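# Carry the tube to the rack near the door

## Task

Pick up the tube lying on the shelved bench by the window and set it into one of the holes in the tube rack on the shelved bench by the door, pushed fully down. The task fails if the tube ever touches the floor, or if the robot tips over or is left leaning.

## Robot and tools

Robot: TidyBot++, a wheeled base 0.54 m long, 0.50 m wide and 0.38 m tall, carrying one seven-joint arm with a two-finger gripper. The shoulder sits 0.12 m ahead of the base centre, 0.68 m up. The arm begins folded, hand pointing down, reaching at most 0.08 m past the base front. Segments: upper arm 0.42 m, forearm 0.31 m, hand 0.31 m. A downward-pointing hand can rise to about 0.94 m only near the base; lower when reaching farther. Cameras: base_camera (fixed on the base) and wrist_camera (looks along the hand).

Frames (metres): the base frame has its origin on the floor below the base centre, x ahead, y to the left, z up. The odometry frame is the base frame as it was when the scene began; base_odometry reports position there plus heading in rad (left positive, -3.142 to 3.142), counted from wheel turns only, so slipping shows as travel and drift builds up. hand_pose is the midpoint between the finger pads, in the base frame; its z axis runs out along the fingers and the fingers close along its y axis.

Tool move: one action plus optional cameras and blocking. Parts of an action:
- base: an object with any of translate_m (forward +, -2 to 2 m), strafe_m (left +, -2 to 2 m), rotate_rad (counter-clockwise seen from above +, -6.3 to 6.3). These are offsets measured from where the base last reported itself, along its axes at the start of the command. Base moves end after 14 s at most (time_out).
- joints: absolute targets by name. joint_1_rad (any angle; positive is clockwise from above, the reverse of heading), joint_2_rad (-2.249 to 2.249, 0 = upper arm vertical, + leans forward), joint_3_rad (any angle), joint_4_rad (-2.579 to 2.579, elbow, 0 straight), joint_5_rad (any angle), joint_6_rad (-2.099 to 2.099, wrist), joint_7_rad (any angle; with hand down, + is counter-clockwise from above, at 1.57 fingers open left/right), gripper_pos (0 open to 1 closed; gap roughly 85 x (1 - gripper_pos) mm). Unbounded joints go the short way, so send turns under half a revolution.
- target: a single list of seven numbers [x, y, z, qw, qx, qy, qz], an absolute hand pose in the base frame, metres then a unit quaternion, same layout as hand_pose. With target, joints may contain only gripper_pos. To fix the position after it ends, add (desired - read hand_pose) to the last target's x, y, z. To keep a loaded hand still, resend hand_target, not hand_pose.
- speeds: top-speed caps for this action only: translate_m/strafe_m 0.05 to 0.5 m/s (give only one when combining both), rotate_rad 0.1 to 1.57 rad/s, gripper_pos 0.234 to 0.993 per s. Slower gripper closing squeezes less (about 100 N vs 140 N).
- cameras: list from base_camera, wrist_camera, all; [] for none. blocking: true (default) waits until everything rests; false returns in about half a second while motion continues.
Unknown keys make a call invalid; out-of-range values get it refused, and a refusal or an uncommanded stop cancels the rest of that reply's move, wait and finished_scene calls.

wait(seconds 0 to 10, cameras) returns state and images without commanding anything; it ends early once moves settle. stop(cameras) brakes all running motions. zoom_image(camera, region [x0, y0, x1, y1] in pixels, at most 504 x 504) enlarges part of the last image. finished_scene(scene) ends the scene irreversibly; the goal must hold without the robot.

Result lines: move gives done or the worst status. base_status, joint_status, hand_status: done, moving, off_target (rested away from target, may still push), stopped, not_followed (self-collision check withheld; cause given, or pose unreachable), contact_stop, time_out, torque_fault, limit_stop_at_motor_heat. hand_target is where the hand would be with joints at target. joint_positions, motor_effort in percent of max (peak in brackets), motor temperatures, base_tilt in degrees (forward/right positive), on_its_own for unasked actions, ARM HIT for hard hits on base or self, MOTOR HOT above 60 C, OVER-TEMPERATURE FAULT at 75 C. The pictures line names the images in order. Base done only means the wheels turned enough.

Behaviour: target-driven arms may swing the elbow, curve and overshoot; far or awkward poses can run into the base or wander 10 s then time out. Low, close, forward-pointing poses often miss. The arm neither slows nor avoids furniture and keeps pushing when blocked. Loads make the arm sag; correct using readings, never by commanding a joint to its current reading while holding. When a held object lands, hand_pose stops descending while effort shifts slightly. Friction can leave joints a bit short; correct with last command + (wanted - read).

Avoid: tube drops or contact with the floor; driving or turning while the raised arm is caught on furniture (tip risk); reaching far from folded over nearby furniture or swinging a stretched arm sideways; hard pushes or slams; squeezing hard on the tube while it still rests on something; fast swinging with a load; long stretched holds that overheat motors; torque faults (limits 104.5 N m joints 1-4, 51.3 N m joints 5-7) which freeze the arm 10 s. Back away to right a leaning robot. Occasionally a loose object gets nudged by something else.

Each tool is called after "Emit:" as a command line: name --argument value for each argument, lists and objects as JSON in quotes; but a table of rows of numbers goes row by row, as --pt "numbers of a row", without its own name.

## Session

Emit:
move --joints '{"joint_1_rad": 0.0, "joint_3_rad": 3.13, "joint_5_rad": 0.02, "joint_6_rad": 0.45}'

Scene clock: 1.90 s.
Motor temperatures (°C): [29 29 28 30 31 39 36]
move: done
base_odometry: x=+0.000 y=+0.000 heading=+0.000
base_tilt: forward=+0.3 right=-0.4
base_status: not commanded
joint_positions: joint_1_rad=-0.014 joint_2_rad=-0.331 joint_3_rad=+3.148 joint_4_rad=-2.517 joint_5_rad=+0.033 joint_6_rad=+0.377 joint_7_rad=+1.606 gripper_pos=+0.000
joint_status: all done
motor_effort: joint_1_rad=+0(1) joint_2_rad=-5(6) joint_3_rad=+0(1) joint_4_rad=+20(20) joint_5_rad=+1(2) joint_6_rad=+9(9) joint_7_rad=+1(1)
hand_pose: x=+0.5415 y=+0.0081 z=+0.8251 quat_wxyz=(+0.012, +0.785, +0.032, +0.618) (m; base frame)
hand_target: x=+0.5448 y=+0.0093 z=+0.8448 quat_wxyz=(+0.012, +0.764, +0.029, +0.645) (m; base frame)
hand_status: not commanded
pictures: base_camera, wrist_camera
camera_calibration:
wrist_camera: T_world_to_cam=[[0.0661994, -0.995968, 0.0605433, -0.0763955], [-0.241359, -0.0748579, -0.967544, 0.987972], [0.968175, 0.0494382, -0.245341, -0.184175], [0, 0, 0, 1]] pos_world=[0.421827, 0.00697528, 0.915346]

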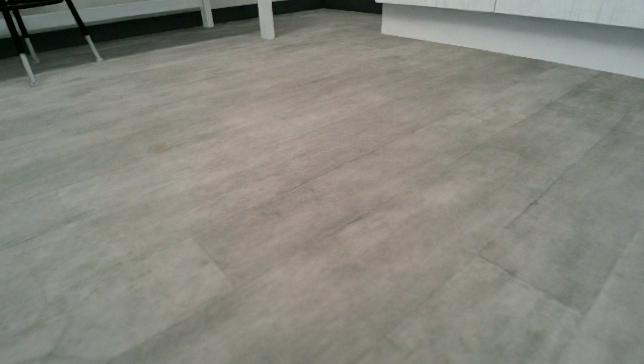

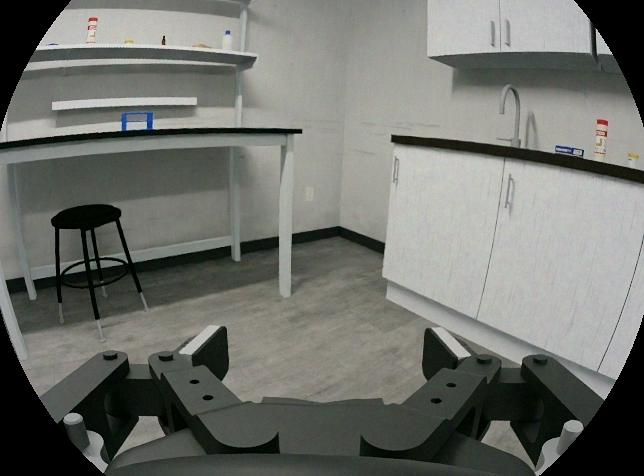

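Emit:
move --base '{"rotate_rad": 0.65}' --joints '{"joint_1_rad": 0.0, "joint_2_rad": 0.0, "joint_3_rad": 3.13, "joint_4_rad": -1.5, "joint_5_rad": 0.02, "joint_6_rad": -0.55, "joint_7_rad": 1.57}'

Emit:
move --base '{"rotate_rad": 3.14}'

Scene clock: 10.50 s.
Motor temperatures (°C): [29 29 28 30 31 39 36]
move: done
base_odometry: x=+0.000 y=+0.000 heading=+0.650
base_tilt: forward=+0.3 right=-0.4
base_status: done
joint_positions: joint_1_rad=-0.007 joint_2_rad=-0.017 joint_3_rad=+3.138 joint_4_rad=-1.507 joint_5_rad=+0.033 joint_6_rad=-0.471 joint_7_rad=+1.606 gripper_pos=+0.000
joint_status: all done
motor_effort: joint_1_rad=+0(2) joint_2_rad=-20(20) joint_3_rad=+0(2) joint_4_rad=+24(24) joint_5_rad=+1(2) joint_6_rad=+9(10) joint_7_rad=+1(2)
hand_pose: x=+0.7129 y=+0.0031 z=+1.0097 quat_wxyz=(+0.021, +0.830, +0.027, +0.556) (m; base frame)
hand_target: x=+0.7087 y=+0.0049 z=+0.9813 quat_wxyz=(+0.006, +0.855, +0.009, +0.519) (m; base frame)
hand_status: not commanded
pictures: base_camera, wrist_camera
camera_calibration:
wrist_camera: T_world_to_cam=[[0.0524685, -0.996698, 0.0619756, -0.0956199], [-0.386855, -0.0775016, -0.918878, 1.2621], [0.920647, 0.0242366, -0.389643, -0.125005], [0, 0, 0, 1]] pos_world=[0.608352, 0.00554054, 1.11694]

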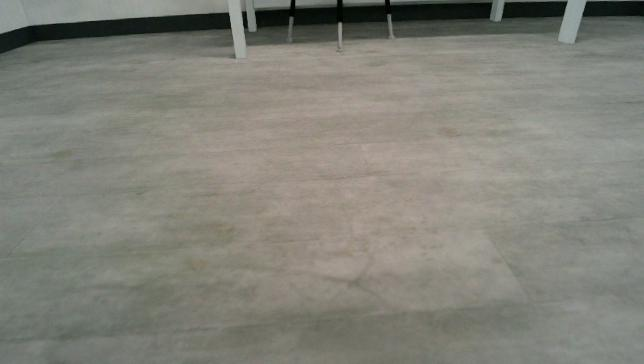

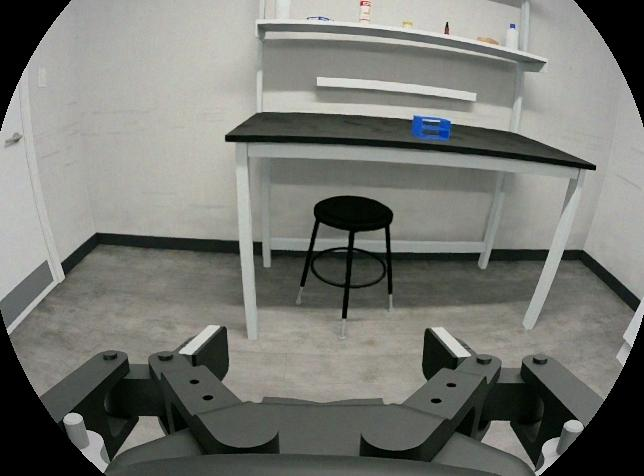

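Scene clock: 13.80 s.
Motor temperatures (°C): [29 29 28 30 31 39 36]
move: done
base_odometry: x=+0.000 y=+0.000 heading=-2.494
base_tilt: forward=+0.3 right=-0.4
base_status: done
joint_positions: joint_1_rad=-0.003 joint_2_rad=+0.001 joint_3_rad=+3.132 joint_4_rad=-1.506 joint_5_rad=+0.033 joint_6_rad=-0.473 joint_7_rad=+1.606 gripper_pos=+0.000
joint_status: not commanded
motor_effort: joint_1_rad=+0(3) joint_2_rad=-21(25) joint_3_rad=+0(3) joint_4_rad=+23(23) joint_5_rad=+0(1) joint_6_rad=+8(9) joint_7_rad=+1(1)
hand_pose: x=+0.7185 y=+0.0039 z=+0.9985 quat_wxyz=(+0.021, +0.836, +0.028, +0.548) (m; base frame)
hand_target: x=+0.7087 y=+0.0049 z=+0.9813 quat_wxyz=(+0.006, +0.855, +0.009, +0.519) (m; base frame)
hand_status: not commanded
pictures: base_camera, wrist_camera
camera_calibration:
wrist_camera: T_world_to_cam=[[0.0550599, -0.996613, 0.0610829, -0.0952764], [-0.40481, -0.0782033, -0.911051, 1.25922], [0.912742, 0.0254354, -0.407744, -0.110803], [0, 0, 0, 1]] pos_world=[0.616125, 0.00633989, 1.10785]

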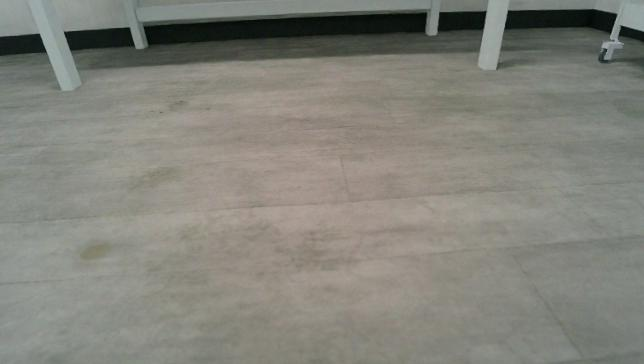

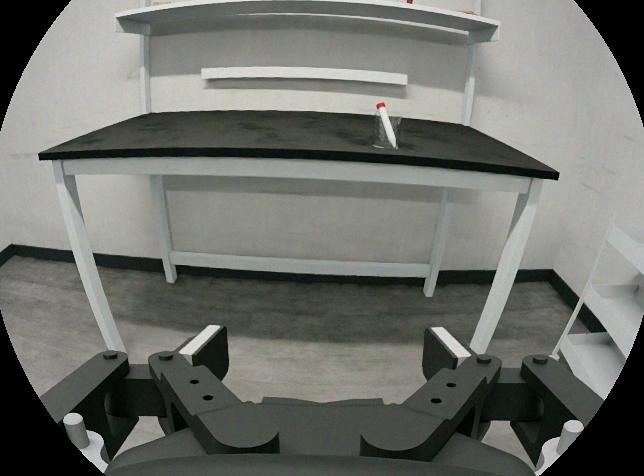

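Emit:
zoom_image --camera "wrist_camera" --region '[340, 80, 440, 170]'

Scaled by 5.040.

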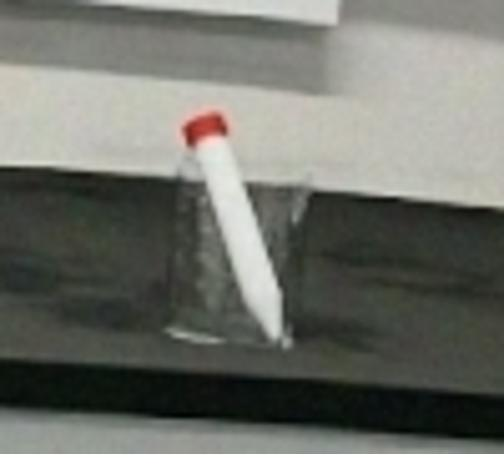

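Emit:
move --base '{"translate_m": 0.5, "strafe_m": -0.11}' --joints '{"joint_1_rad": 0.0, "joint_2_rad": -0.31, "joint_3_rad": 3.13, "joint_4_rad": -1.40, "joint_5_rad": -0.01, "joint_6_rad": -0.45, "joint_7_rad": 1.53}'

Emit:
zoom_image --camera "wrist_camera" --region '[250, 130, 410, 290]'

Scene clock: 40.10 s.
Motor temperatures (°C): [29 29 28 30 31 39 36]
move: done
base_odometry: x=-0.465 y=-0.214 heading=-2.493
base_tilt: forward=+0.3 right=-0.4
base_status: done
joint_positions: joint_1_rad=-0.003 joint_2_rad=-0.306 joint_3_rad=+3.132 joint_4_rad=-1.397 joint_5_rad=+0.017 joint_6_rad=-0.474 joint_7_rad=+1.573 gripper_pos=+0.000
joint_status: all done
motor_effort: joint_1_rad=+0(1) joint_2_rad=-8(21) joint_3_rad=+0(1) joint_4_rad=+22(25) joint_5_rad=+0(1) joint_6_rad=+9(10) joint_7_rad=+1(2)
hand_pose: x=+0.5824 y=+0.0059 z=+1.2297 quat_wxyz=(+0.006, +0.705, +0.008, +0.709) (m; base frame)
hand_target: x=+0.5803 y=+0.0098 z=+1.2374 quat_wxyz=(-0.022, +0.696, -0.011, +0.718) (m; base frame)
hand_status: not commanded
pictures: base_camera, wrist_camera
camera_calibration:
wrist_camera: T_world_to_cam=[[0.0336528, -0.999026, 0.0285232, -0.0474442], [-0.00283117, -0.0286345, -0.999586, 1.28931], [0.99943, 0.0335582, -0.00379205, -0.439635], [0, 0, 0, 1]] pos_world=[0.444631, 0.00427409, 1.28846]

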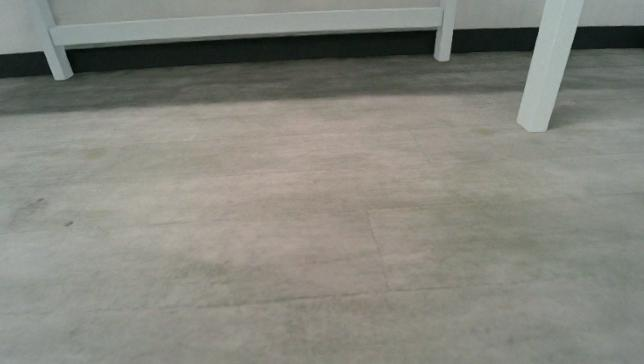

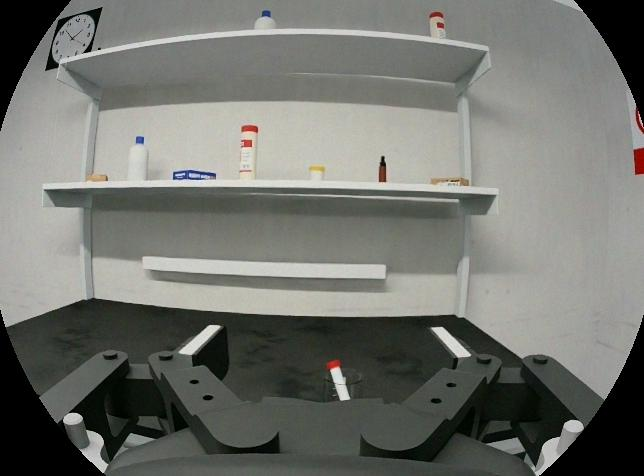

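Scaled by 3.150.

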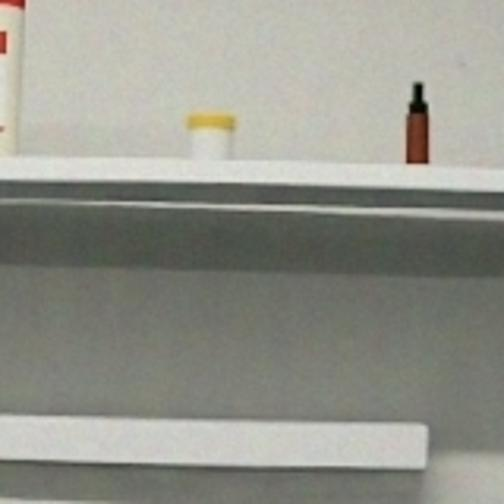

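Emit:
move --joints '{"joint_5_rad": -0.04, "joint_6_rad": -1.0, "joint_7_rad": 1.52}' --cameras '["wrist_camera"]'

Emit:
zoom_image --camera "wrist_camera" --region '[280, 150, 400, 270]'

Scene clock: 45.50 s.
Motor temperatures (°C): [29 29 28 30 31 39 36]
move: done
base_odometry: x=-0.465 y=-0.214 heading=-2.493
base_tilt: forward=+0.3 right=-0.4
base_status: not commanded
joint_positions: joint_1_rad=-0.003 joint_2_rad=-0.307 joint_3_rad=+3.132 joint_4_rad=-1.397 joint_5_rad=+0.008 joint_6_rad=-0.936 joint_7_rad=+1.563 gripper_pos=+0.000
joint_status: all done
motor_effort: joint_1_rad=+0(0) joint_2_rad=-7(9) joint_3_rad=+0(1) joint_4_rad=+21(23) joint_5_rad=+1(1) joint_6_rad=+8(10) joint_7_rad=+1(2)
hand_pose: x=+0.5499 y=+0.0055 z=+1.0917 quat_wxyz=(+0.000, +0.848, +0.003, +0.530) (m; base frame)
hand_target: x=+0.5392 y=+0.0178 z=+1.0736 quat_wxyz=(-0.034, +0.865, -0.017, +0.501) (m; base frame)
hand_status: not commanded
pictures: wrist_camera
camera_calibration:
wrist_camera: T_world_to_cam=[[0.0350279, -0.999382, -0.00280717, -0.00933639], [-0.446435, -0.0131342, -0.89472, 1.28067], [0.89413, 0.0325933, -0.44662, 0.133748], [0, 0, 0, 1]] pos_world=[0.452475, 0.00313061, 1.20555]

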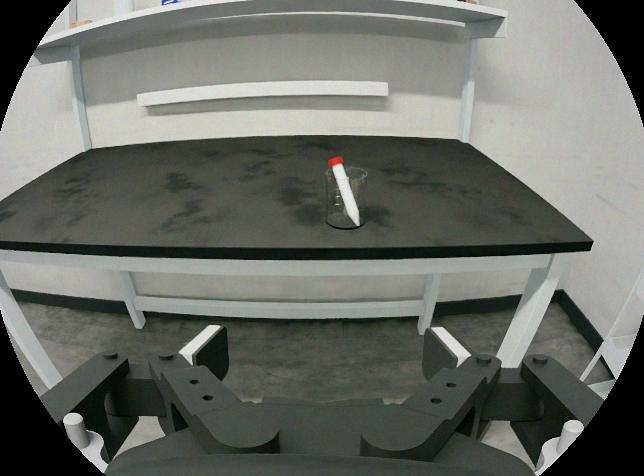

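Scaled by 4.200.

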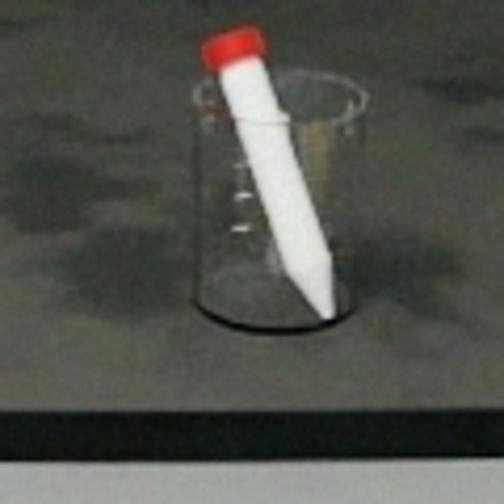

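Emit:
move --base '{"translate_m": 0.36, "strafe_m": 0.41, "rotate_rad": -0.61}' --cameras '["base_camera", "wrist_camera"]'

Emit:
zoom_image --camera "wrist_camera" --region '[260, 150, 440, 290]'

Scene clock: 100.20 s.
Motor temperatures (°C): [29 29 28 30 31 39 36]
move: done
base_odometry: x=-0.505 y=-0.758 heading=-3.104
base_tilt: forward=+0.3 right=-0.4
base_status: done
joint_positions: joint_1_rad=-0.001 joint_2_rad=-0.311 joint_3_rad=+3.131 joint_4_rad=-1.397 joint_5_rad=+0.005 joint_6_rad=-0.936 joint_7_rad=+1.562 gripper_pos=+0.000
joint_status: not commanded
motor_effort: joint_1_rad=+0(2) joint_2_rad=-8(9) joint_3_rad=+0(3) joint_4_rad=+20(21) joint_5_rad=+1(1) joint_6_rad=+8(9) joint_7_rad=+1(2)
hand_pose: x=+0.5484 y=+0.0064 z=+1.0932 quat_wxyz=(-0.001, +0.847, +0.002, +0.531) (m; base frame)
hand_target: x=+0.5392 y=+0.0178 z=+1.0736 quat_wxyz=(-0.034, +0.865, -0.017, +0.501) (m; base frame)
hand_status: not commanded
pictures: base_camera, wrist_camera
camera_calibration:
wrist_camera: T_world_to_cam=[[0.0362592, -0.999328, -0.00540311, -0.00620371], [-0.443257, -0.0112368, -0.896324, 1.28135], [0.895661, 0.034895, -0.443367, 0.131219], [0, 0, 0, 1]] pos_world=[0.450663, 0.00361979, 1.20664]

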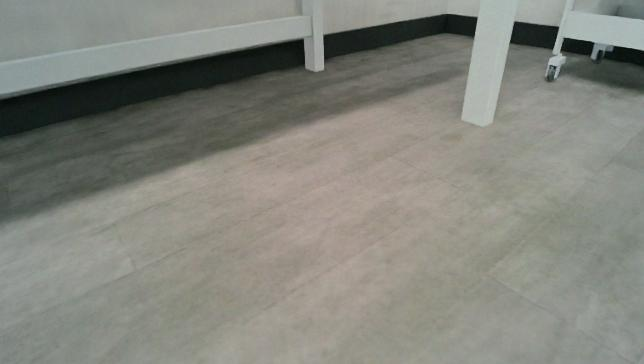

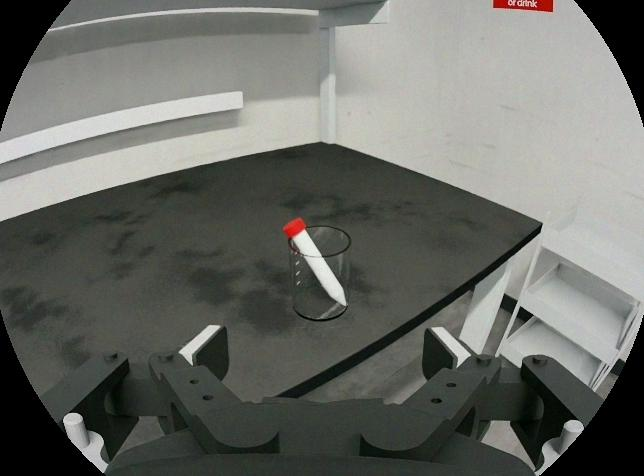

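Scaled by 2.800.

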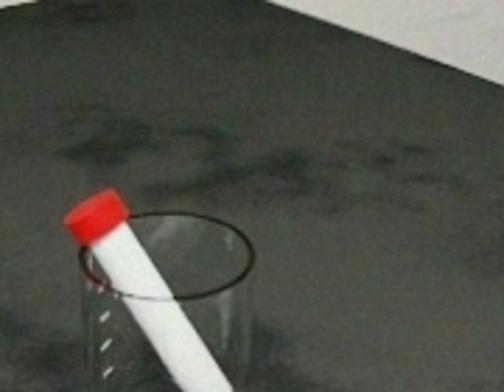

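Emit:
move --base '{"strafe_m": 0.042}' --joints '{"joint_1_rad": 0.0, "joint_2_rad": -0.01, "joint_3_rad": 3.13, "joint_4_rad": -1.334, "joint_5_rad": -0.04, "joint_6_rad": -0.573, "joint_7_rad": 2.13, "gripper_pos": 0.4}' --cameras '["wrist_camera"]'

Emit:
zoom_image --camera "wrist_camera" --region '[240, 240, 440, 420]'

Scene clock: 149.87 s.
Motor temperatures (°C): [29 28 28 31 31 39 36]
move: done
base_odometry: x=-0.503 y=-0.801 heading=-3.104
base_tilt: forward=+0.3 right=-0.4
base_status: done
joint_positions: joint_1_rad=-0.001 joint_2_rad=-0.011 joint_3_rad=+3.129 joint_4_rad=-1.340 joint_5_rad=+0.004 joint_6_rad=-0.647 joint_7_rad=+2.085 gripper_pos=+0.399
joint_status: all done
motor_effort: joint_1_rad=+0(2) joint_2_rad=-19(23) joint_3_rad=+0(3) joint_4_rad=+22(25) joint_5_rad=+0(2) joint_6_rad=+8(9) joint_7_rad=+1(2)
hand_pose: x=+0.7053 y=+0.0091 z=+1.0551 quat_wxyz=(+0.138, +0.806, +0.219, +0.533) (m; base frame)
hand_target: x=+0.7142 y=+0.0150 z=+1.0797 quat_wxyz=(+0.140, +0.782, +0.222, +0.566) (m; base frame)
hand_status: not commanded
pictures: wrist_camera
camera_calibration:
wrist_camera: T_world_to_cam=[[0.236048, -0.861111, 0.4503, -0.632374], [-0.342154, -0.50737, -0.790889, 1.13873], [0.909512, 0.0326155, -0.414396, -0.0665092], [0, 0, 0, 1]] pos_world=[0.599382, 0.0353809, 1.1578]

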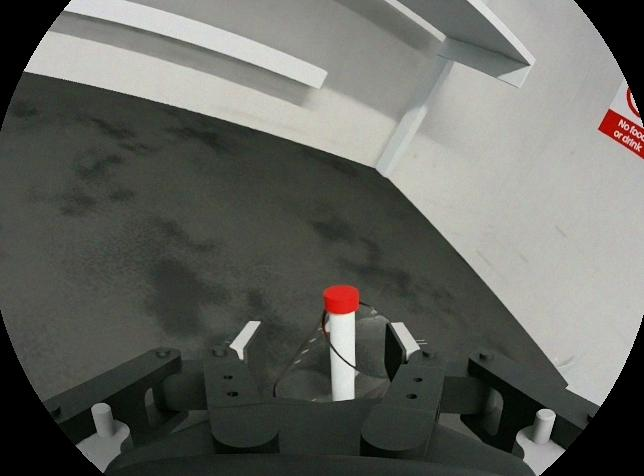

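Scaled by 2.520.

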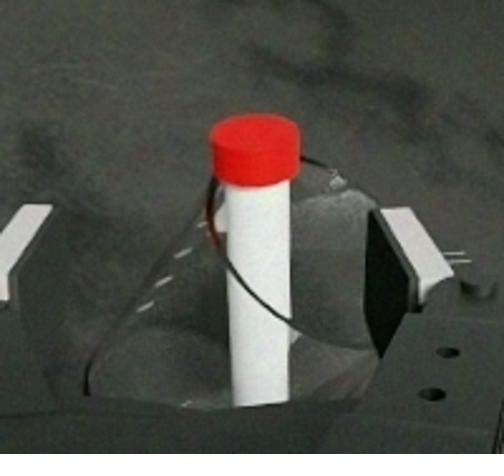

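Emit:
move --joints '{"joint_2_rad": 0.08, "joint_4_rad": -1.265, "joint_6_rad": -0.551}' --cameras '["wrist_camera"]'

Emit:
zoom_image --camera "wrist_camera" --region '[240, 240, 440, 420]'

Scene clock: 169.53 s.
Motor temperatures (°C): [29 29 28 31 31 39 36]
move: done
base_odometry: x=-0.503 y=-0.801 heading=-3.104
base_tilt: forward=+0.3 right=-0.4
base_status: not commanded
joint_positions: joint_1_rad=-0.001 joint_2_rad=+0.072 joint_3_rad=+3.129 joint_4_rad=-1.268 joint_5_rad=+0.004 joint_6_rad=-0.621 joint_7_rad=+2.088 gripper_pos=+0.399
joint_status: all done
motor_effort: joint_1_rad=+0(0) joint_2_rad=-23(25) joint_3_rad=+0(1) joint_4_rad=+22(23) joint_5_rad=+0(1) joint_6_rad=+8(9) joint_7_rad=+1(1)
hand_pose: x=+0.7430 y=+0.0093 z=+1.0548 quat_wxyz=(+0.140, +0.802, +0.219, +0.539) (m; base frame)
hand_target: x=+0.7537 y=+0.0148 z=+1.0723 quat_wxyz=(+0.140, +0.781, +0.221, +0.567) (m; base frame)
hand_status: not commanded
pictures: wrist_camera
camera_calibration:
wrist_camera: T_world_to_cam=[[0.23031, -0.860497, 0.454424, -0.641123], [-0.330218, -0.508378, -0.795304, 1.14722], [0.915376, 0.0331075, -0.401236, -0.11923], [0, 0, 0, 1]] pos_world=[0.635629, 0.0354832, 1.15589]

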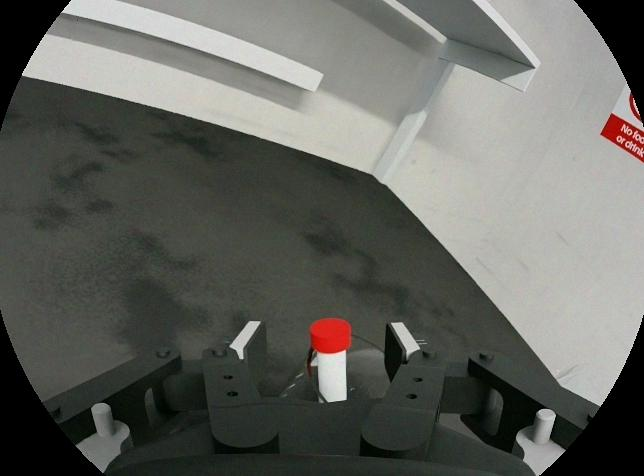

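Scaled by 2.520.

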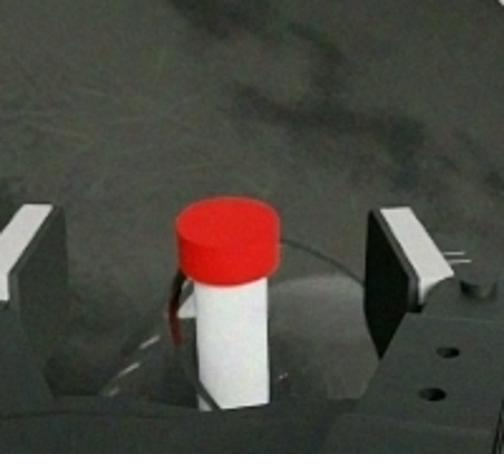

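Emit:
move --joints '{"joint_2_rad": 0.154, "joint_4_rad": -1.218, "joint_6_rad": -0.528}' --cameras '["wrist_camera"]'

Emit:
zoom_image --camera "wrist_camera" --region '[240, 240, 440, 420]'

Scene clock: 176.70 s.
Motor temperatures (°C): [29 29 28 31 31 39 36]
move: done
base_odometry: x=-0.503 y=-0.801 heading=-3.104
base_tilt: forward=+0.3 right=-0.5
base_status: not commanded
joint_positions: joint_1_rad=-0.001 joint_2_rad=+0.146 joint_3_rad=+3.129 joint_4_rad=-1.221 joint_5_rad=+0.004 joint_6_rad=-0.598 joint_7_rad=+2.088 gripper_pos=+0.399
joint_status: all done
motor_effort: joint_1_rad=+0(1) joint_2_rad=-25(27) joint_3_rad=+0(1) joint_4_rad=+23(24) joint_5_rad=+0(1) joint_6_rad=+8(10) joint_7_rad=+1(1)
hand_pose: x=+0.7751 y=+0.0094 z=+1.0425 quat_wxyz=(+0.139, +0.803, +0.219, +0.537) (m; base frame)
hand_target: x=+0.7860 y=+0.0146 z=+1.0592 quat_wxyz=(+0.139, +0.783, +0.221, +0.565) (m; base frame)
hand_status: not commanded
pictures: wrist_camera
camera_calibration:
wrist_camera: T_world_to_cam=[[0.231778, -0.860785, 0.453132, -0.642699], [-0.332704, -0.507872, -0.794591, 1.14932], [0.914104, 0.0334097, -0.4041, -0.149648], [0, 0, 0, 1]] pos_world=[0.66814, 0.0354808, 1.14399]

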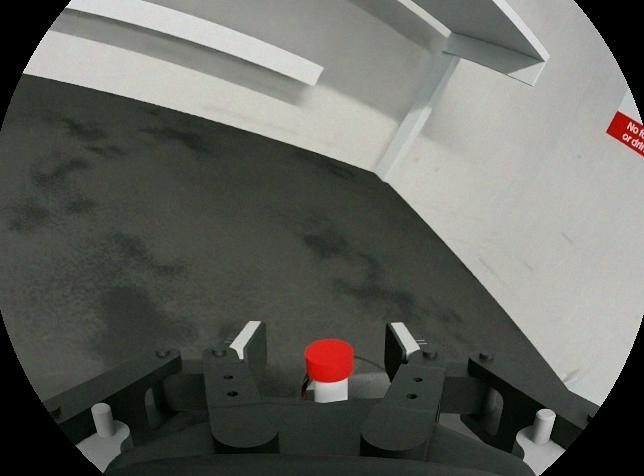

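Scaled by 2.520.

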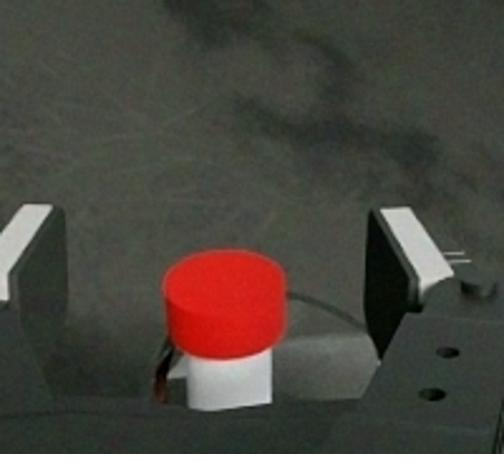

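Emit:
move --joints '{"joint_2_rad": 0.169, "joint_4_rad": -1.211, "joint_6_rad": -0.52}' --cameras '[]'

Emit:
move --joints '{"gripper_pos": 0.68}' --speeds '{"gripper_pos": 0.3}' --cameras '["wrist_camera"]'

Emit:
zoom_image --camera "wrist_camera" --region '[240, 290, 410, 420]'

Scene clock: 184.70 s.
Motor temperatures (°C): [29 29 28 31 31 39 36]
move: done
base_odometry: x=-0.503 y=-0.801 heading=-3.104
base_tilt: forward=+0.3 right=-0.4
base_status: not commanded
joint_positions: joint_1_rad=-0.001 joint_2_rad=+0.154 joint_3_rad=+3.129 joint_4_rad=-1.215 joint_5_rad=+0.004 joint_6_rad=-0.591 joint_7_rad=+2.088 gripper_pos=+0.399
joint_status: all done
motor_effort: joint_1_rad=+0(0) joint_2_rad=-25(27) joint_3_rad=+0(1) joint_4_rad=+22(24) joint_5_rad=+0(1) joint_6_rad=+8(9) joint_7_rad=+1(1)
hand_pose: x=+0.7793 y=+0.0094 z=+1.0425 quat_wxyz=(+0.139, +0.801, +0.218, +0.539) (m; base frame)
hand_target: x=+0.7927 y=+0.0145 z=+1.0557 quat_wxyz=(+0.139, +0.783, +0.220, +0.565) (m; base frame)
hand_status: not commanded
pictures: none
No camera images: "cameras" was empty.

Scene clock: 186.33 s.
Motor temperatures (°C): [29 29 28 31 31 39 36]
move: done
base_odometry: x=-0.503 y=-0.801 heading=-3.104
base_tilt: forward=+0.3 right=-0.4
base_status: not commanded
joint_positions: joint_1_rad=-0.001 joint_2_rad=+0.154 joint_3_rad=+3.129 joint_4_rad=-1.215 joint_5_rad=+0.004 joint_6_rad=-0.591 joint_7_rad=+2.088 gripper_pos=+0.678
joint_status: all done
motor_effort: joint_1_rad=+0(0) joint_2_rad=-25(26) joint_3_rad=+0(1) joint_4_rad=+23(23) joint_5_rad=+0(1) joint_6_rad=+8(9) joint_7_rad=+1(2)
hand_pose: x=+0.7794 y=+0.0094 z=+1.0425 quat_wxyz=(+0.139, +0.801, +0.218, +0.539) (m; base frame)
hand_target: x=+0.7927 y=+0.0145 z=+1.0557 quat_wxyz=(+0.139, +0.783, +0.220, +0.565) (m; base frame)
hand_status: not commanded
pictures: wrist_camera
camera_calibration:
wrist_camera: T_world_to_cam=[[0.229649, -0.860832, 0.454124, -0.643027], [-0.328867, -0.507784, -0.796243, 1.14945], [0.916028, 0.0335102, -0.399711, -0.159533], [0, 0, 0, 1]] pos_world=[0.671823, 0.0354803, 1.14349]

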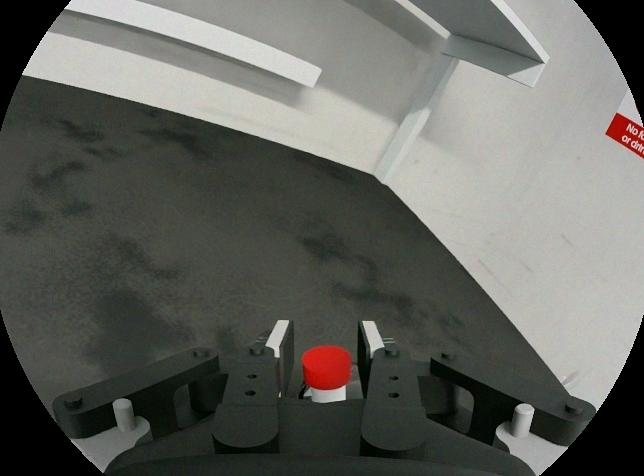

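Scaled by 2.965.

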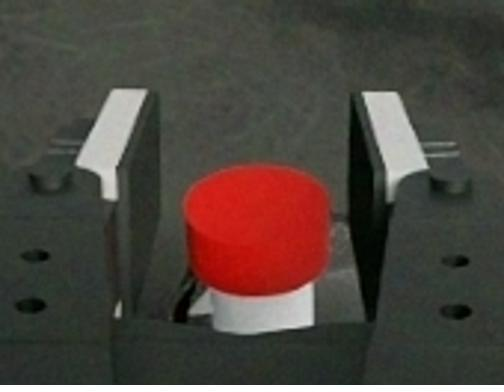

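Emit:
move --joints '{"joint_2_rad": 0.188, "joint_4_rad": -1.207, "joint_6_rad": -0.514}' --cameras '["wrist_camera"]'

Emit:
zoom_image --camera "wrist_camera" --region '[240, 290, 410, 420]'

Scene clock: 196.30 s.
Motor temperatures (°C): [29 29 28 31 31 39 36]
move: done
base_odometry: x=-0.503 y=-0.801 heading=-3.104
base_tilt: forward=+0.3 right=-0.4
base_status: not commanded
joint_positions: joint_1_rad=-0.001 joint_2_rad=+0.173 joint_3_rad=+3.129 joint_4_rad=-1.211 joint_5_rad=+0.004 joint_6_rad=-0.585 joint_7_rad=+2.088 gripper_pos=+0.678
joint_status: all done
motor_effort: joint_1_rad=+0(0) joint_2_rad=-26(27) joint_3_rad=+0(1) joint_4_rad=+23(23) joint_5_rad=+0(1) joint_6_rad=+8(9) joint_7_rad=+1(1)
hand_pose: x=+0.7870 y=+0.0094 z=+1.0342 quat_wxyz=(+0.138, +0.804, +0.219, +0.536) (m; base frame)
hand_target: x=+0.8005 y=+0.0144 z=+1.0470 quat_wxyz=(+0.138, +0.785, +0.221, +0.561) (m; base frame)
hand_status: not commanded
pictures: wrist_camera
camera_calibration:
wrist_camera: T_world_to_cam=[[0.233569, -0.860891, 0.45201, -0.641892], [-0.335835, -0.507685, -0.793392, 1.14787], [0.912502, 0.0335116, -0.407697, -0.158831], [0, 0, 0, 1]] pos_world=[0.680354, 0.03548, 1.1361]

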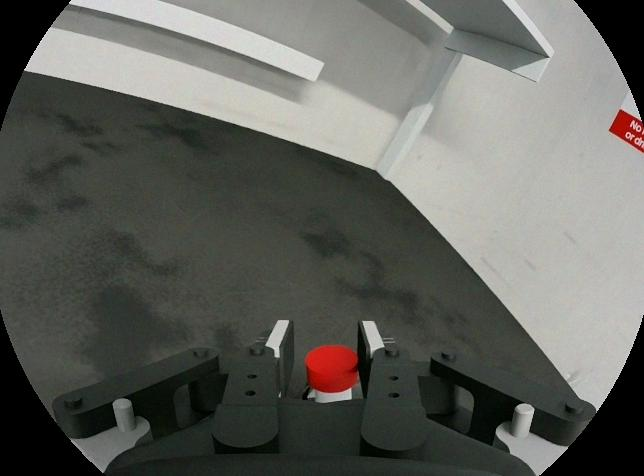

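Scaled by 2.965.

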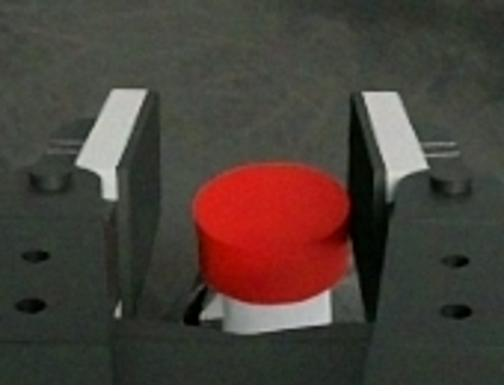

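Emit:
move --joints '{"gripper_pos": 0.80}' --speeds '{"gripper_pos": 0.234}' --cameras '["wrist_camera"]'

Emit:
zoom_image --camera "wrist_camera" --region '[240, 290, 410, 420]'

Scene clock: 202.13 s.
Motor temperatures (°C): [29 29 28 31 31 39 36]
move: off_target
base_odometry: x=-0.503 y=-0.801 heading=-3.104
base_tilt: forward=+0.4 right=-0.4
base_status: not commanded
joint_positions: joint_1_rad=-0.001 joint_2_rad=+0.173 joint_3_rad=+3.129 joint_4_rad=-1.210 joint_5_rad=+0.004 joint_6_rad=-0.582 joint_7_rad=+2.088 gripper_pos=+0.790
joint_status: gripper_pos off_target (ended at +0.790, target +0.800)
motor_effort: joint_1_rad=+0(1) joint_2_rad=-26(27) joint_3_rad=+0(1) joint_4_rad=+21(23) joint_5_rad=+1(1) joint_6_rad=+8(9) joint_7_rad=+1(1)
hand_pose: x=+0.7873 y=+0.0094 z=+1.0354 quat_wxyz=(+0.139, +0.803, +0.219, +0.537) (m; base frame)
hand_target: x=+0.8005 y=+0.0144 z=+1.0470 quat_wxyz=(+0.138, +0.785, +0.221, +0.561) (m; base frame)
hand_status: not commanded
pictures: wrist_camera
camera_calibration:
wrist_camera: T_world_to_cam=[[0.232205, -0.860769, 0.452942, -0.642431], [-0.333066, -0.507884, -0.794431, 1.14788], [0.913864, 0.0336114, -0.404626, -0.162876], [0, 0, 0, 1]] pos_world=[0.680342, 0.0354804, 1.13699]

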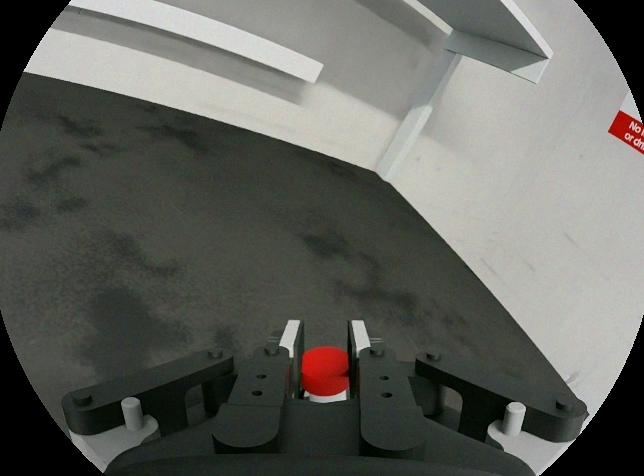

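Scaled by 2.965.

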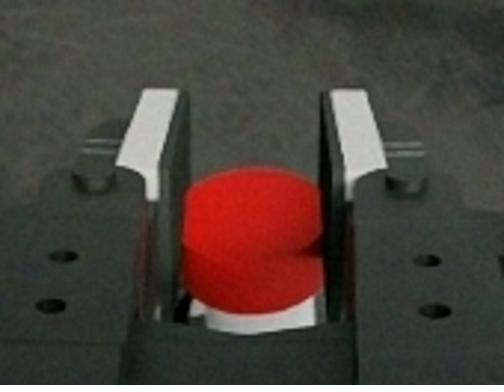

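Emit:
move --joints '{"joint_2_rad": 0.212, "joint_4_rad": -1.042, "joint_6_rad": -0.79}' --cameras '["wrist_camera"]'

Emit:
move --joints '{"joint_2_rad": 0.256, "joint_4_rad": -0.84, "joint_6_rad": -0.95}' --cameras '[]'

Emit:
move --joints '{"joint_2_rad": 0.345, "joint_4_rad": -0.53, "joint_6_rad": -1.17}' --cameras '["wrist_camera"]'

Scene clock: 225.20 s.
Motor temperatures (°C): [29 29 28 31 31 39 36]
move: done
base_odometry: x=-0.503 y=-0.801 heading=-3.104
base_tilt: forward=+0.4 right=-0.4
base_status: not commanded
joint_positions: joint_1_rad=-0.001 joint_2_rad=+0.193 joint_3_rad=+3.129 joint_4_rad=-1.048 joint_5_rad=+0.004 joint_6_rad=-0.715 joint_7_rad=+2.088 gripper_pos=+0.790
joint_status: all done
motor_effort: joint_1_rad=+1(1) joint_2_rad=-27(28) joint_3_rad=+0(1) joint_4_rad=+22(24) joint_5_rad=+1(1) joint_6_rad=+8(10) joint_7_rad=+1(2)
hand_pose: x=+0.7853 y=+0.0090 z=+1.0800 quat_wxyz=(+0.140, +0.800, +0.218, +0.541) (m; base frame)
hand_target: x=+0.7830 y=+0.0168 z=+1.0495 quat_wxyz=(+0.121, +0.820, +0.235, +0.508) (m; base frame)
hand_status: not commanded
pictures: wrist_camera
camera_calibration:
wrist_camera: T_world_to_cam=[[0.227286, -0.861133, 0.454744, -0.660466], [-0.325548, -0.507288, -0.797921, 1.18027], [0.917802, 0.0333152, -0.395639, -0.15576], [0, 0, 0, 1]] pos_world=[0.677307, 0.0351791, 1.18048]

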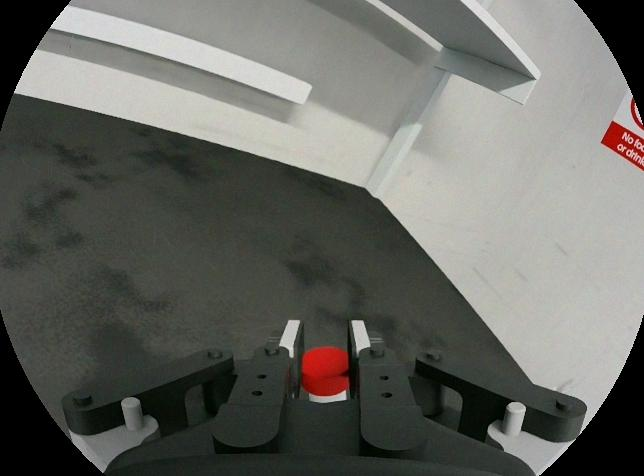

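Scene clock: 226.70 s.
Motor temperatures (°C): [29 29 28 31 31 39 36]
move: done
base_odometry: x=-0.503 y=-0.801 heading=-3.104
base_tilt: forward=+0.3 right=-0.4
base_status: not commanded
joint_positions: joint_1_rad=-0.001 joint_2_rad=+0.238 joint_3_rad=+3.129 joint_4_rad=-0.845 joint_5_rad=+0.004 joint_6_rad=-0.872 joint_7_rad=+2.088 gripper_pos=+0.790
joint_status: all done
motor_effort: joint_1_rad=+0(1) joint_2_rad=-28(28) joint_3_rad=+0(1) joint_4_rad=+20(24) joint_5_rad=+0(1) joint_6_rad=+8(10) joint_7_rad=+1(1)
hand_pose: x=+0.7842 y=+0.0084 z=+1.1213 quat_wxyz=(+0.140, +0.800, +0.217, +0.541) (m; base frame)
hand_target: x=+0.7815 y=+0.0177 z=+1.0904 quat_wxyz=(+0.121, +0.820, +0.238, +0.507) (m; base frame)
hand_status: not commanded
pictures: none
No camera images: "cameras" was empty.

Scene clock: 228.13 s.
Motor temperatures (°C): [29 29 28 31 31 39 36]
move: done
base_odometry: x=-0.503 y=-0.801 heading=-3.104
base_tilt: forward=+0.4 right=-0.5
base_status: not commanded
joint_positions: joint_1_rad=-0.001 joint_2_rad=+0.324 joint_3_rad=+3.129 joint_4_rad=-0.537 joint_5_rad=+0.004 joint_6_rad=-1.091 joint_7_rad=+2.088 gripper_pos=+0.790
joint_status: all done
motor_effort: joint_1_rad=+0(0) joint_2_rad=-28(29) joint_3_rad=+0(1) joint_4_rad=+19(22) joint_5_rad=+0(1) joint_6_rad=+9(9) joint_7_rad=+1(1)
hand_pose: x=+0.7804 y=+0.0074 z=+1.1696 quat_wxyz=(+0.140, +0.800, +0.216, +0.543) (m; base frame)
hand_target: x=+0.7791 y=+0.0182 z=+1.1374 quat_wxyz=(+0.120, +0.818, +0.242, +0.507) (m; base frame)
hand_status: not commanded
pictures: wrist_camera
camera_calibration:
wrist_camera: T_world_to_cam=[[0.224415, -0.862511, 0.453555, -0.697875], [-0.323724, -0.504979, -0.800124, 1.25046], [0.919152, 0.0327332, -0.392541, -0.120413], [0, 0, 0, 1]] pos_world=[0.672097, 0.0334726, 1.26978]

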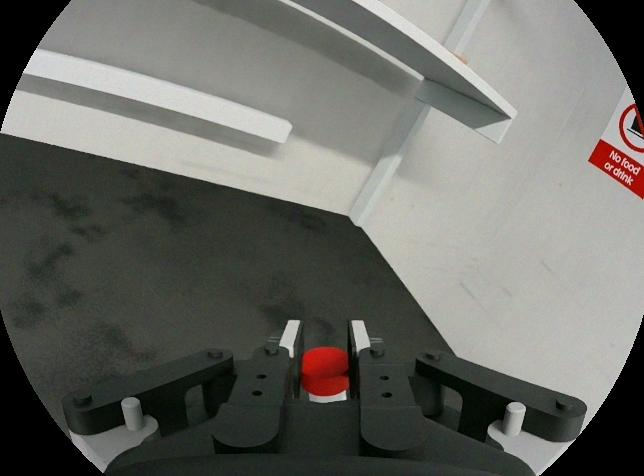

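Emit:
move --base '{"translate_m": -0.35}' --speeds '{"translate_m": 0.3}' --cameras '[]'

Emit:
move --base '{"rotate_rad": -2.62}' --speeds '{"rotate_rad": 1.0}' --joints '{"joint_1_rad": 0.0, "joint_2_rad": -0.362, "joint_4_rad": -1.455, "joint_6_rad": -0.67, "joint_7_rad": 1.53}' --cameras '["wrist_camera"]'

Emit:
zoom_image --camera "wrist_camera" --region '[280, 320, 372, 410]'

Scene clock: 249.73 s.
Motor temperatures (°C): [29 29 28 31 31 39 36]
move: done
base_odometry: x=-0.153 y=-0.787 heading=-3.104
base_tilt: forward=+0.3 right=-0.4
base_status: done
joint_positions: joint_1_rad=-0.001 joint_2_rad=+0.334 joint_3_rad=+3.129 joint_4_rad=-0.534 joint_5_rad=+0.004 joint_6_rad=-1.096 joint_7_rad=+2.088 gripper_pos=+0.790
joint_status: not commanded
motor_effort: joint_1_rad=+0(1) joint_2_rad=-29(32) joint_3_rad=+0(1) joint_4_rad=+19(21) joint_5_rad=+0(1) joint_6_rad=+8(9) joint_7_rad=+1(1)
hand_pose: x=+0.7841 y=+0.0074 z=+1.1631 quat_wxyz=(+0.138, +0.803, +0.217, +0.538) (m; base frame)
hand_target: x=+0.7791 y=+0.0182 z=+1.1374 quat_wxyz=(+0.120, +0.818, +0.242, +0.507) (m; base frame)
hand_status: not commanded
pictures: none
No camera images: "cameras" was empty.

Scene clock: 253.30 s.
Motor temperatures (°C): [29 29 28 31 31 39 36]
move: done
base_odometry: x=-0.153 y=-0.787 heading=+0.560
base_tilt: forward=+0.3 right=-0.4
base_status: done
joint_positions: joint_1_rad=-0.001 joint_2_rad=-0.352 joint_3_rad=+3.129 joint_4_rad=-1.442 joint_5_rad=+0.002 joint_6_rad=-0.743 joint_7_rad=+1.573 gripper_pos=+0.790
joint_status: all done
motor_effort: joint_1_rad=+0(4) joint_2_rad=-7(31) joint_3_rad=+1(2) joint_4_rad=+21(22) joint_5_rad=+0(2) joint_6_rad=+8(10) joint_7_rad=+1(2)
hand_pose: x=+0.5532 y=+0.0085 z=+1.1414 quat_wxyz=(-0.001, +0.794, +0.007, +0.609) (m; base frame)
hand_target: x=+0.5544 y=+0.0158 z=+1.1604 quat_wxyz=(-0.034, +0.771, -0.014, +0.635) (m; base frame)
hand_status: not commanded
pictures: wrist_camera
camera_calibration:
wrist_camera: T_world_to_cam=[[0.0434166, -0.999021, 0.00843418, -0.023808], [-0.267236, -0.0197475, -0.963429, 1.3059], [0.962653, 0.0395749, -0.267832, -0.0892131], [0, 0, 0, 1]] pos_world=[0.435898, 0.00553419, 1.23445]

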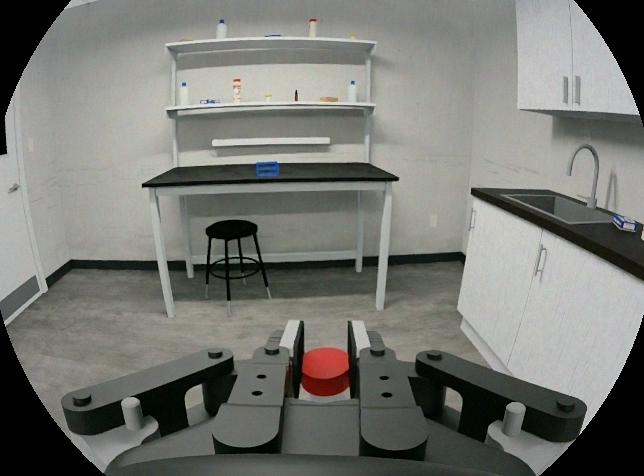

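Scaled by 5.478.

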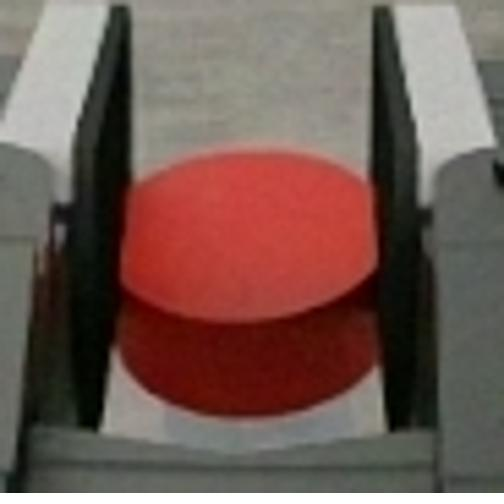

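Emit:
move --base '{"translate_m": 1.45, "strafe_m": 0.42, "rotate_rad": 0.1}' --cameras '["base_camera", "wrist_camera"]'

Emit:
zoom_image --camera "wrist_camera" --region '[240, 130, 400, 270]'

Scene clock: 273.27 s.
Motor temperatures (°C): [29 29 28 31 31 39 36]
move: done
base_odometry: x=+0.852 y=+0.339 heading=+0.661
base_tilt: forward=+0.3 right=-0.4
base_status: done
joint_positions: joint_1_rad=-0.001 joint_2_rad=-0.360 joint_3_rad=+3.129 joint_4_rad=-1.444 joint_5_rad=+0.002 joint_6_rad=-0.740 joint_7_rad=+1.572 gripper_pos=+0.790
joint_status: not commanded
motor_effort: joint_1_rad=+0(1) joint_2_rad=-6(11) joint_3_rad=+0(2) joint_4_rad=+22(22) joint_5_rad=+0(1) joint_6_rad=+9(10) joint_7_rad=+1(2)
hand_pose: x=+0.5499 y=+0.0084 z=+1.1443 quat_wxyz=(-0.001, +0.791, +0.007, +0.612) (m; base frame)
hand_target: x=+0.5544 y=+0.0158 z=+1.1604 quat_wxyz=(-0.034, +0.771, -0.014, +0.635) (m; base frame)
hand_status: not commanded
pictures: base_camera, wrist_camera
camera_calibration:
wrist_camera: T_world_to_cam=[[0.0432086, -0.999035, 0.00791707, -0.0230182], [-0.258793, -0.0188462, -0.965749, 1.30583], [0.964966, 0.0396798, -0.259357, -0.0962049], [0, 0, 0, 1]] pos_world=[0.431768, 0.00543129, 1.23633]

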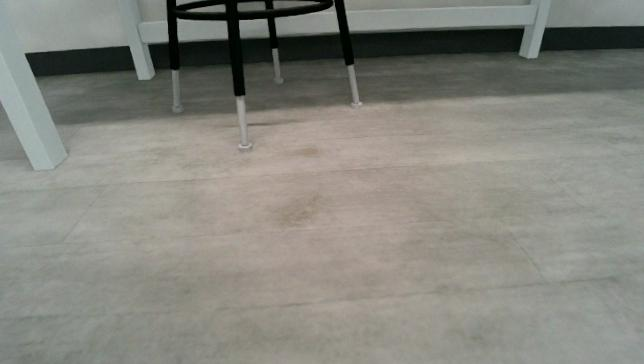

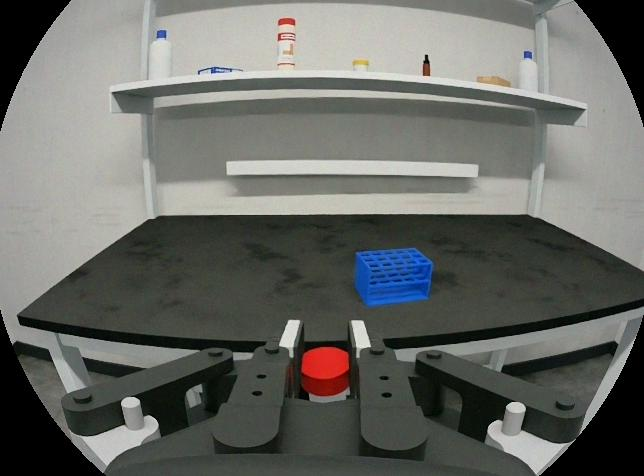

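Scaled by 3.150.

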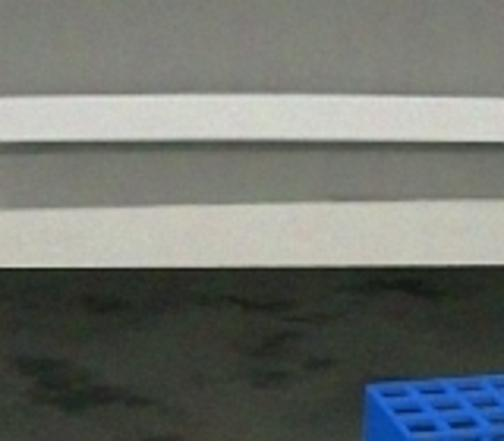

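Emit:
zoom_image --camera "wrist_camera" --region '[345, 235, 445, 315]'

Scaled by 5.040.

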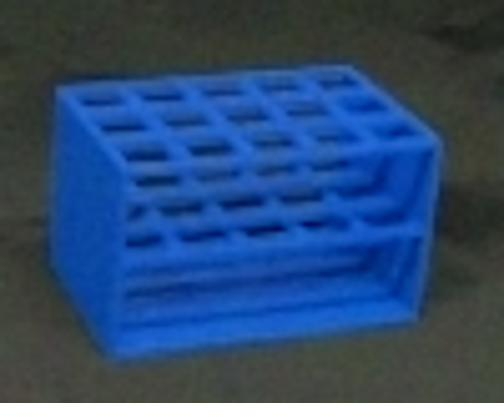

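Emit:
move --base '{"rotate_rad": 0.24}' --cameras '[]'

Emit:
move --base '{"translate_m": 0.176, "strafe_m": -0.351}' --speeds '{"translate_m": 0.25}' --cameras '["wrist_camera"]'

Emit:
zoom_image --camera "wrist_camera" --region '[260, 260, 400, 370]'

Scene clock: 303.27 s.
Motor temperatures (°C): [29 29 28 31 31 39 36]
move: done
base_odometry: x=+0.852 y=+0.339 heading=+0.900
base_tilt: forward=+0.3 right=-0.4
base_status: done
joint_positions: joint_1_rad=-0.001 joint_2_rad=-0.360 joint_3_rad=+3.128 joint_4_rad=-1.445 joint_5_rad=+0.001 joint_6_rad=-0.740 joint_7_rad=+1.572 gripper_pos=+0.790
joint_status: not commanded
motor_effort: joint_1_rad=+0(1) joint_2_rad=-6(7) joint_3_rad=+0(2) joint_4_rad=+21(22) joint_5_rad=+1(1) joint_6_rad=+9(10) joint_7_rad=+1(1)
hand_pose: x=+0.5499 y=+0.0093 z=+1.1443 quat_wxyz=(-0.001, +0.791, +0.008, +0.612) (m; base frame)
hand_target: x=+0.5544 y=+0.0158 z=+1.1604 quat_wxyz=(-0.034, +0.771, -0.014, +0.635) (m; base frame)
hand_status: not commanded
pictures: none
No camera images: "cameras" was empty.

Scene clock: 305.73 s.
Motor temperatures (°C): [29 29 28 31 31 39 36]
move: done
base_odometry: x=+1.237 y=+0.259 heading=+0.901
base_tilt: forward=+0.3 right=-0.4
base_status: done
joint_positions: joint_1_rad=-0.001 joint_2_rad=-0.361 joint_3_rad=+3.128 joint_4_rad=-1.445 joint_5_rad=+0.001 joint_6_rad=-0.740 joint_7_rad=+1.572 gripper_pos=+0.790
joint_status: not commanded
motor_effort: joint_1_rad=+0(1) joint_2_rad=-6(9) joint_3_rad=+1(3) joint_4_rad=+21(22) joint_5_rad=+1(1) joint_6_rad=+9(9) joint_7_rad=+1(2)
hand_pose: x=+0.5493 y=+0.0093 z=+1.1448 quat_wxyz=(-0.001, +0.790, +0.007, +0.612) (m; base frame)
hand_target: x=+0.5544 y=+0.0158 z=+1.1604 quat_wxyz=(-0.034, +0.771, -0.014, +0.635) (m; base frame)
hand_status: not commanded
pictures: wrist_camera
camera_calibration:
wrist_camera: T_world_to_cam=[[0.0445308, -0.998977, 0.00792775, -0.0229771], [-0.257563, -0.0191479, -0.966072, 1.30591], [0.965235, 0.0409781, -0.258152, -0.0970608], [0, 0, 0, 1]] pos_world=[0.431065, 0.00602923, 1.23673]

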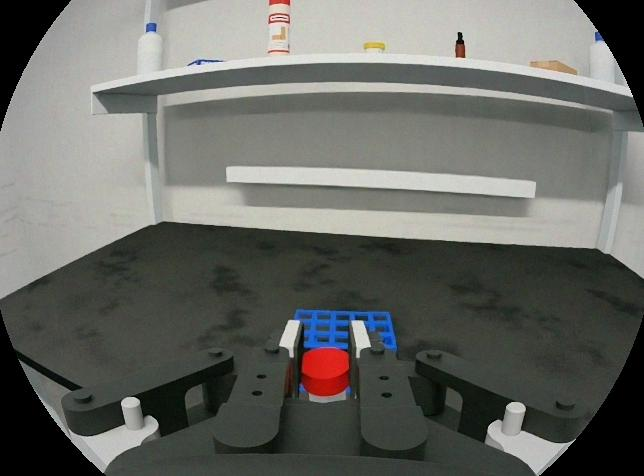

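Scaled by 3.600.

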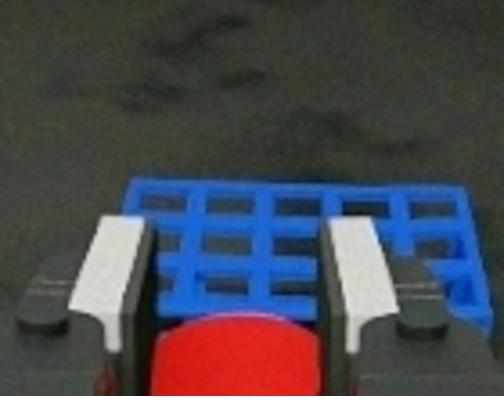

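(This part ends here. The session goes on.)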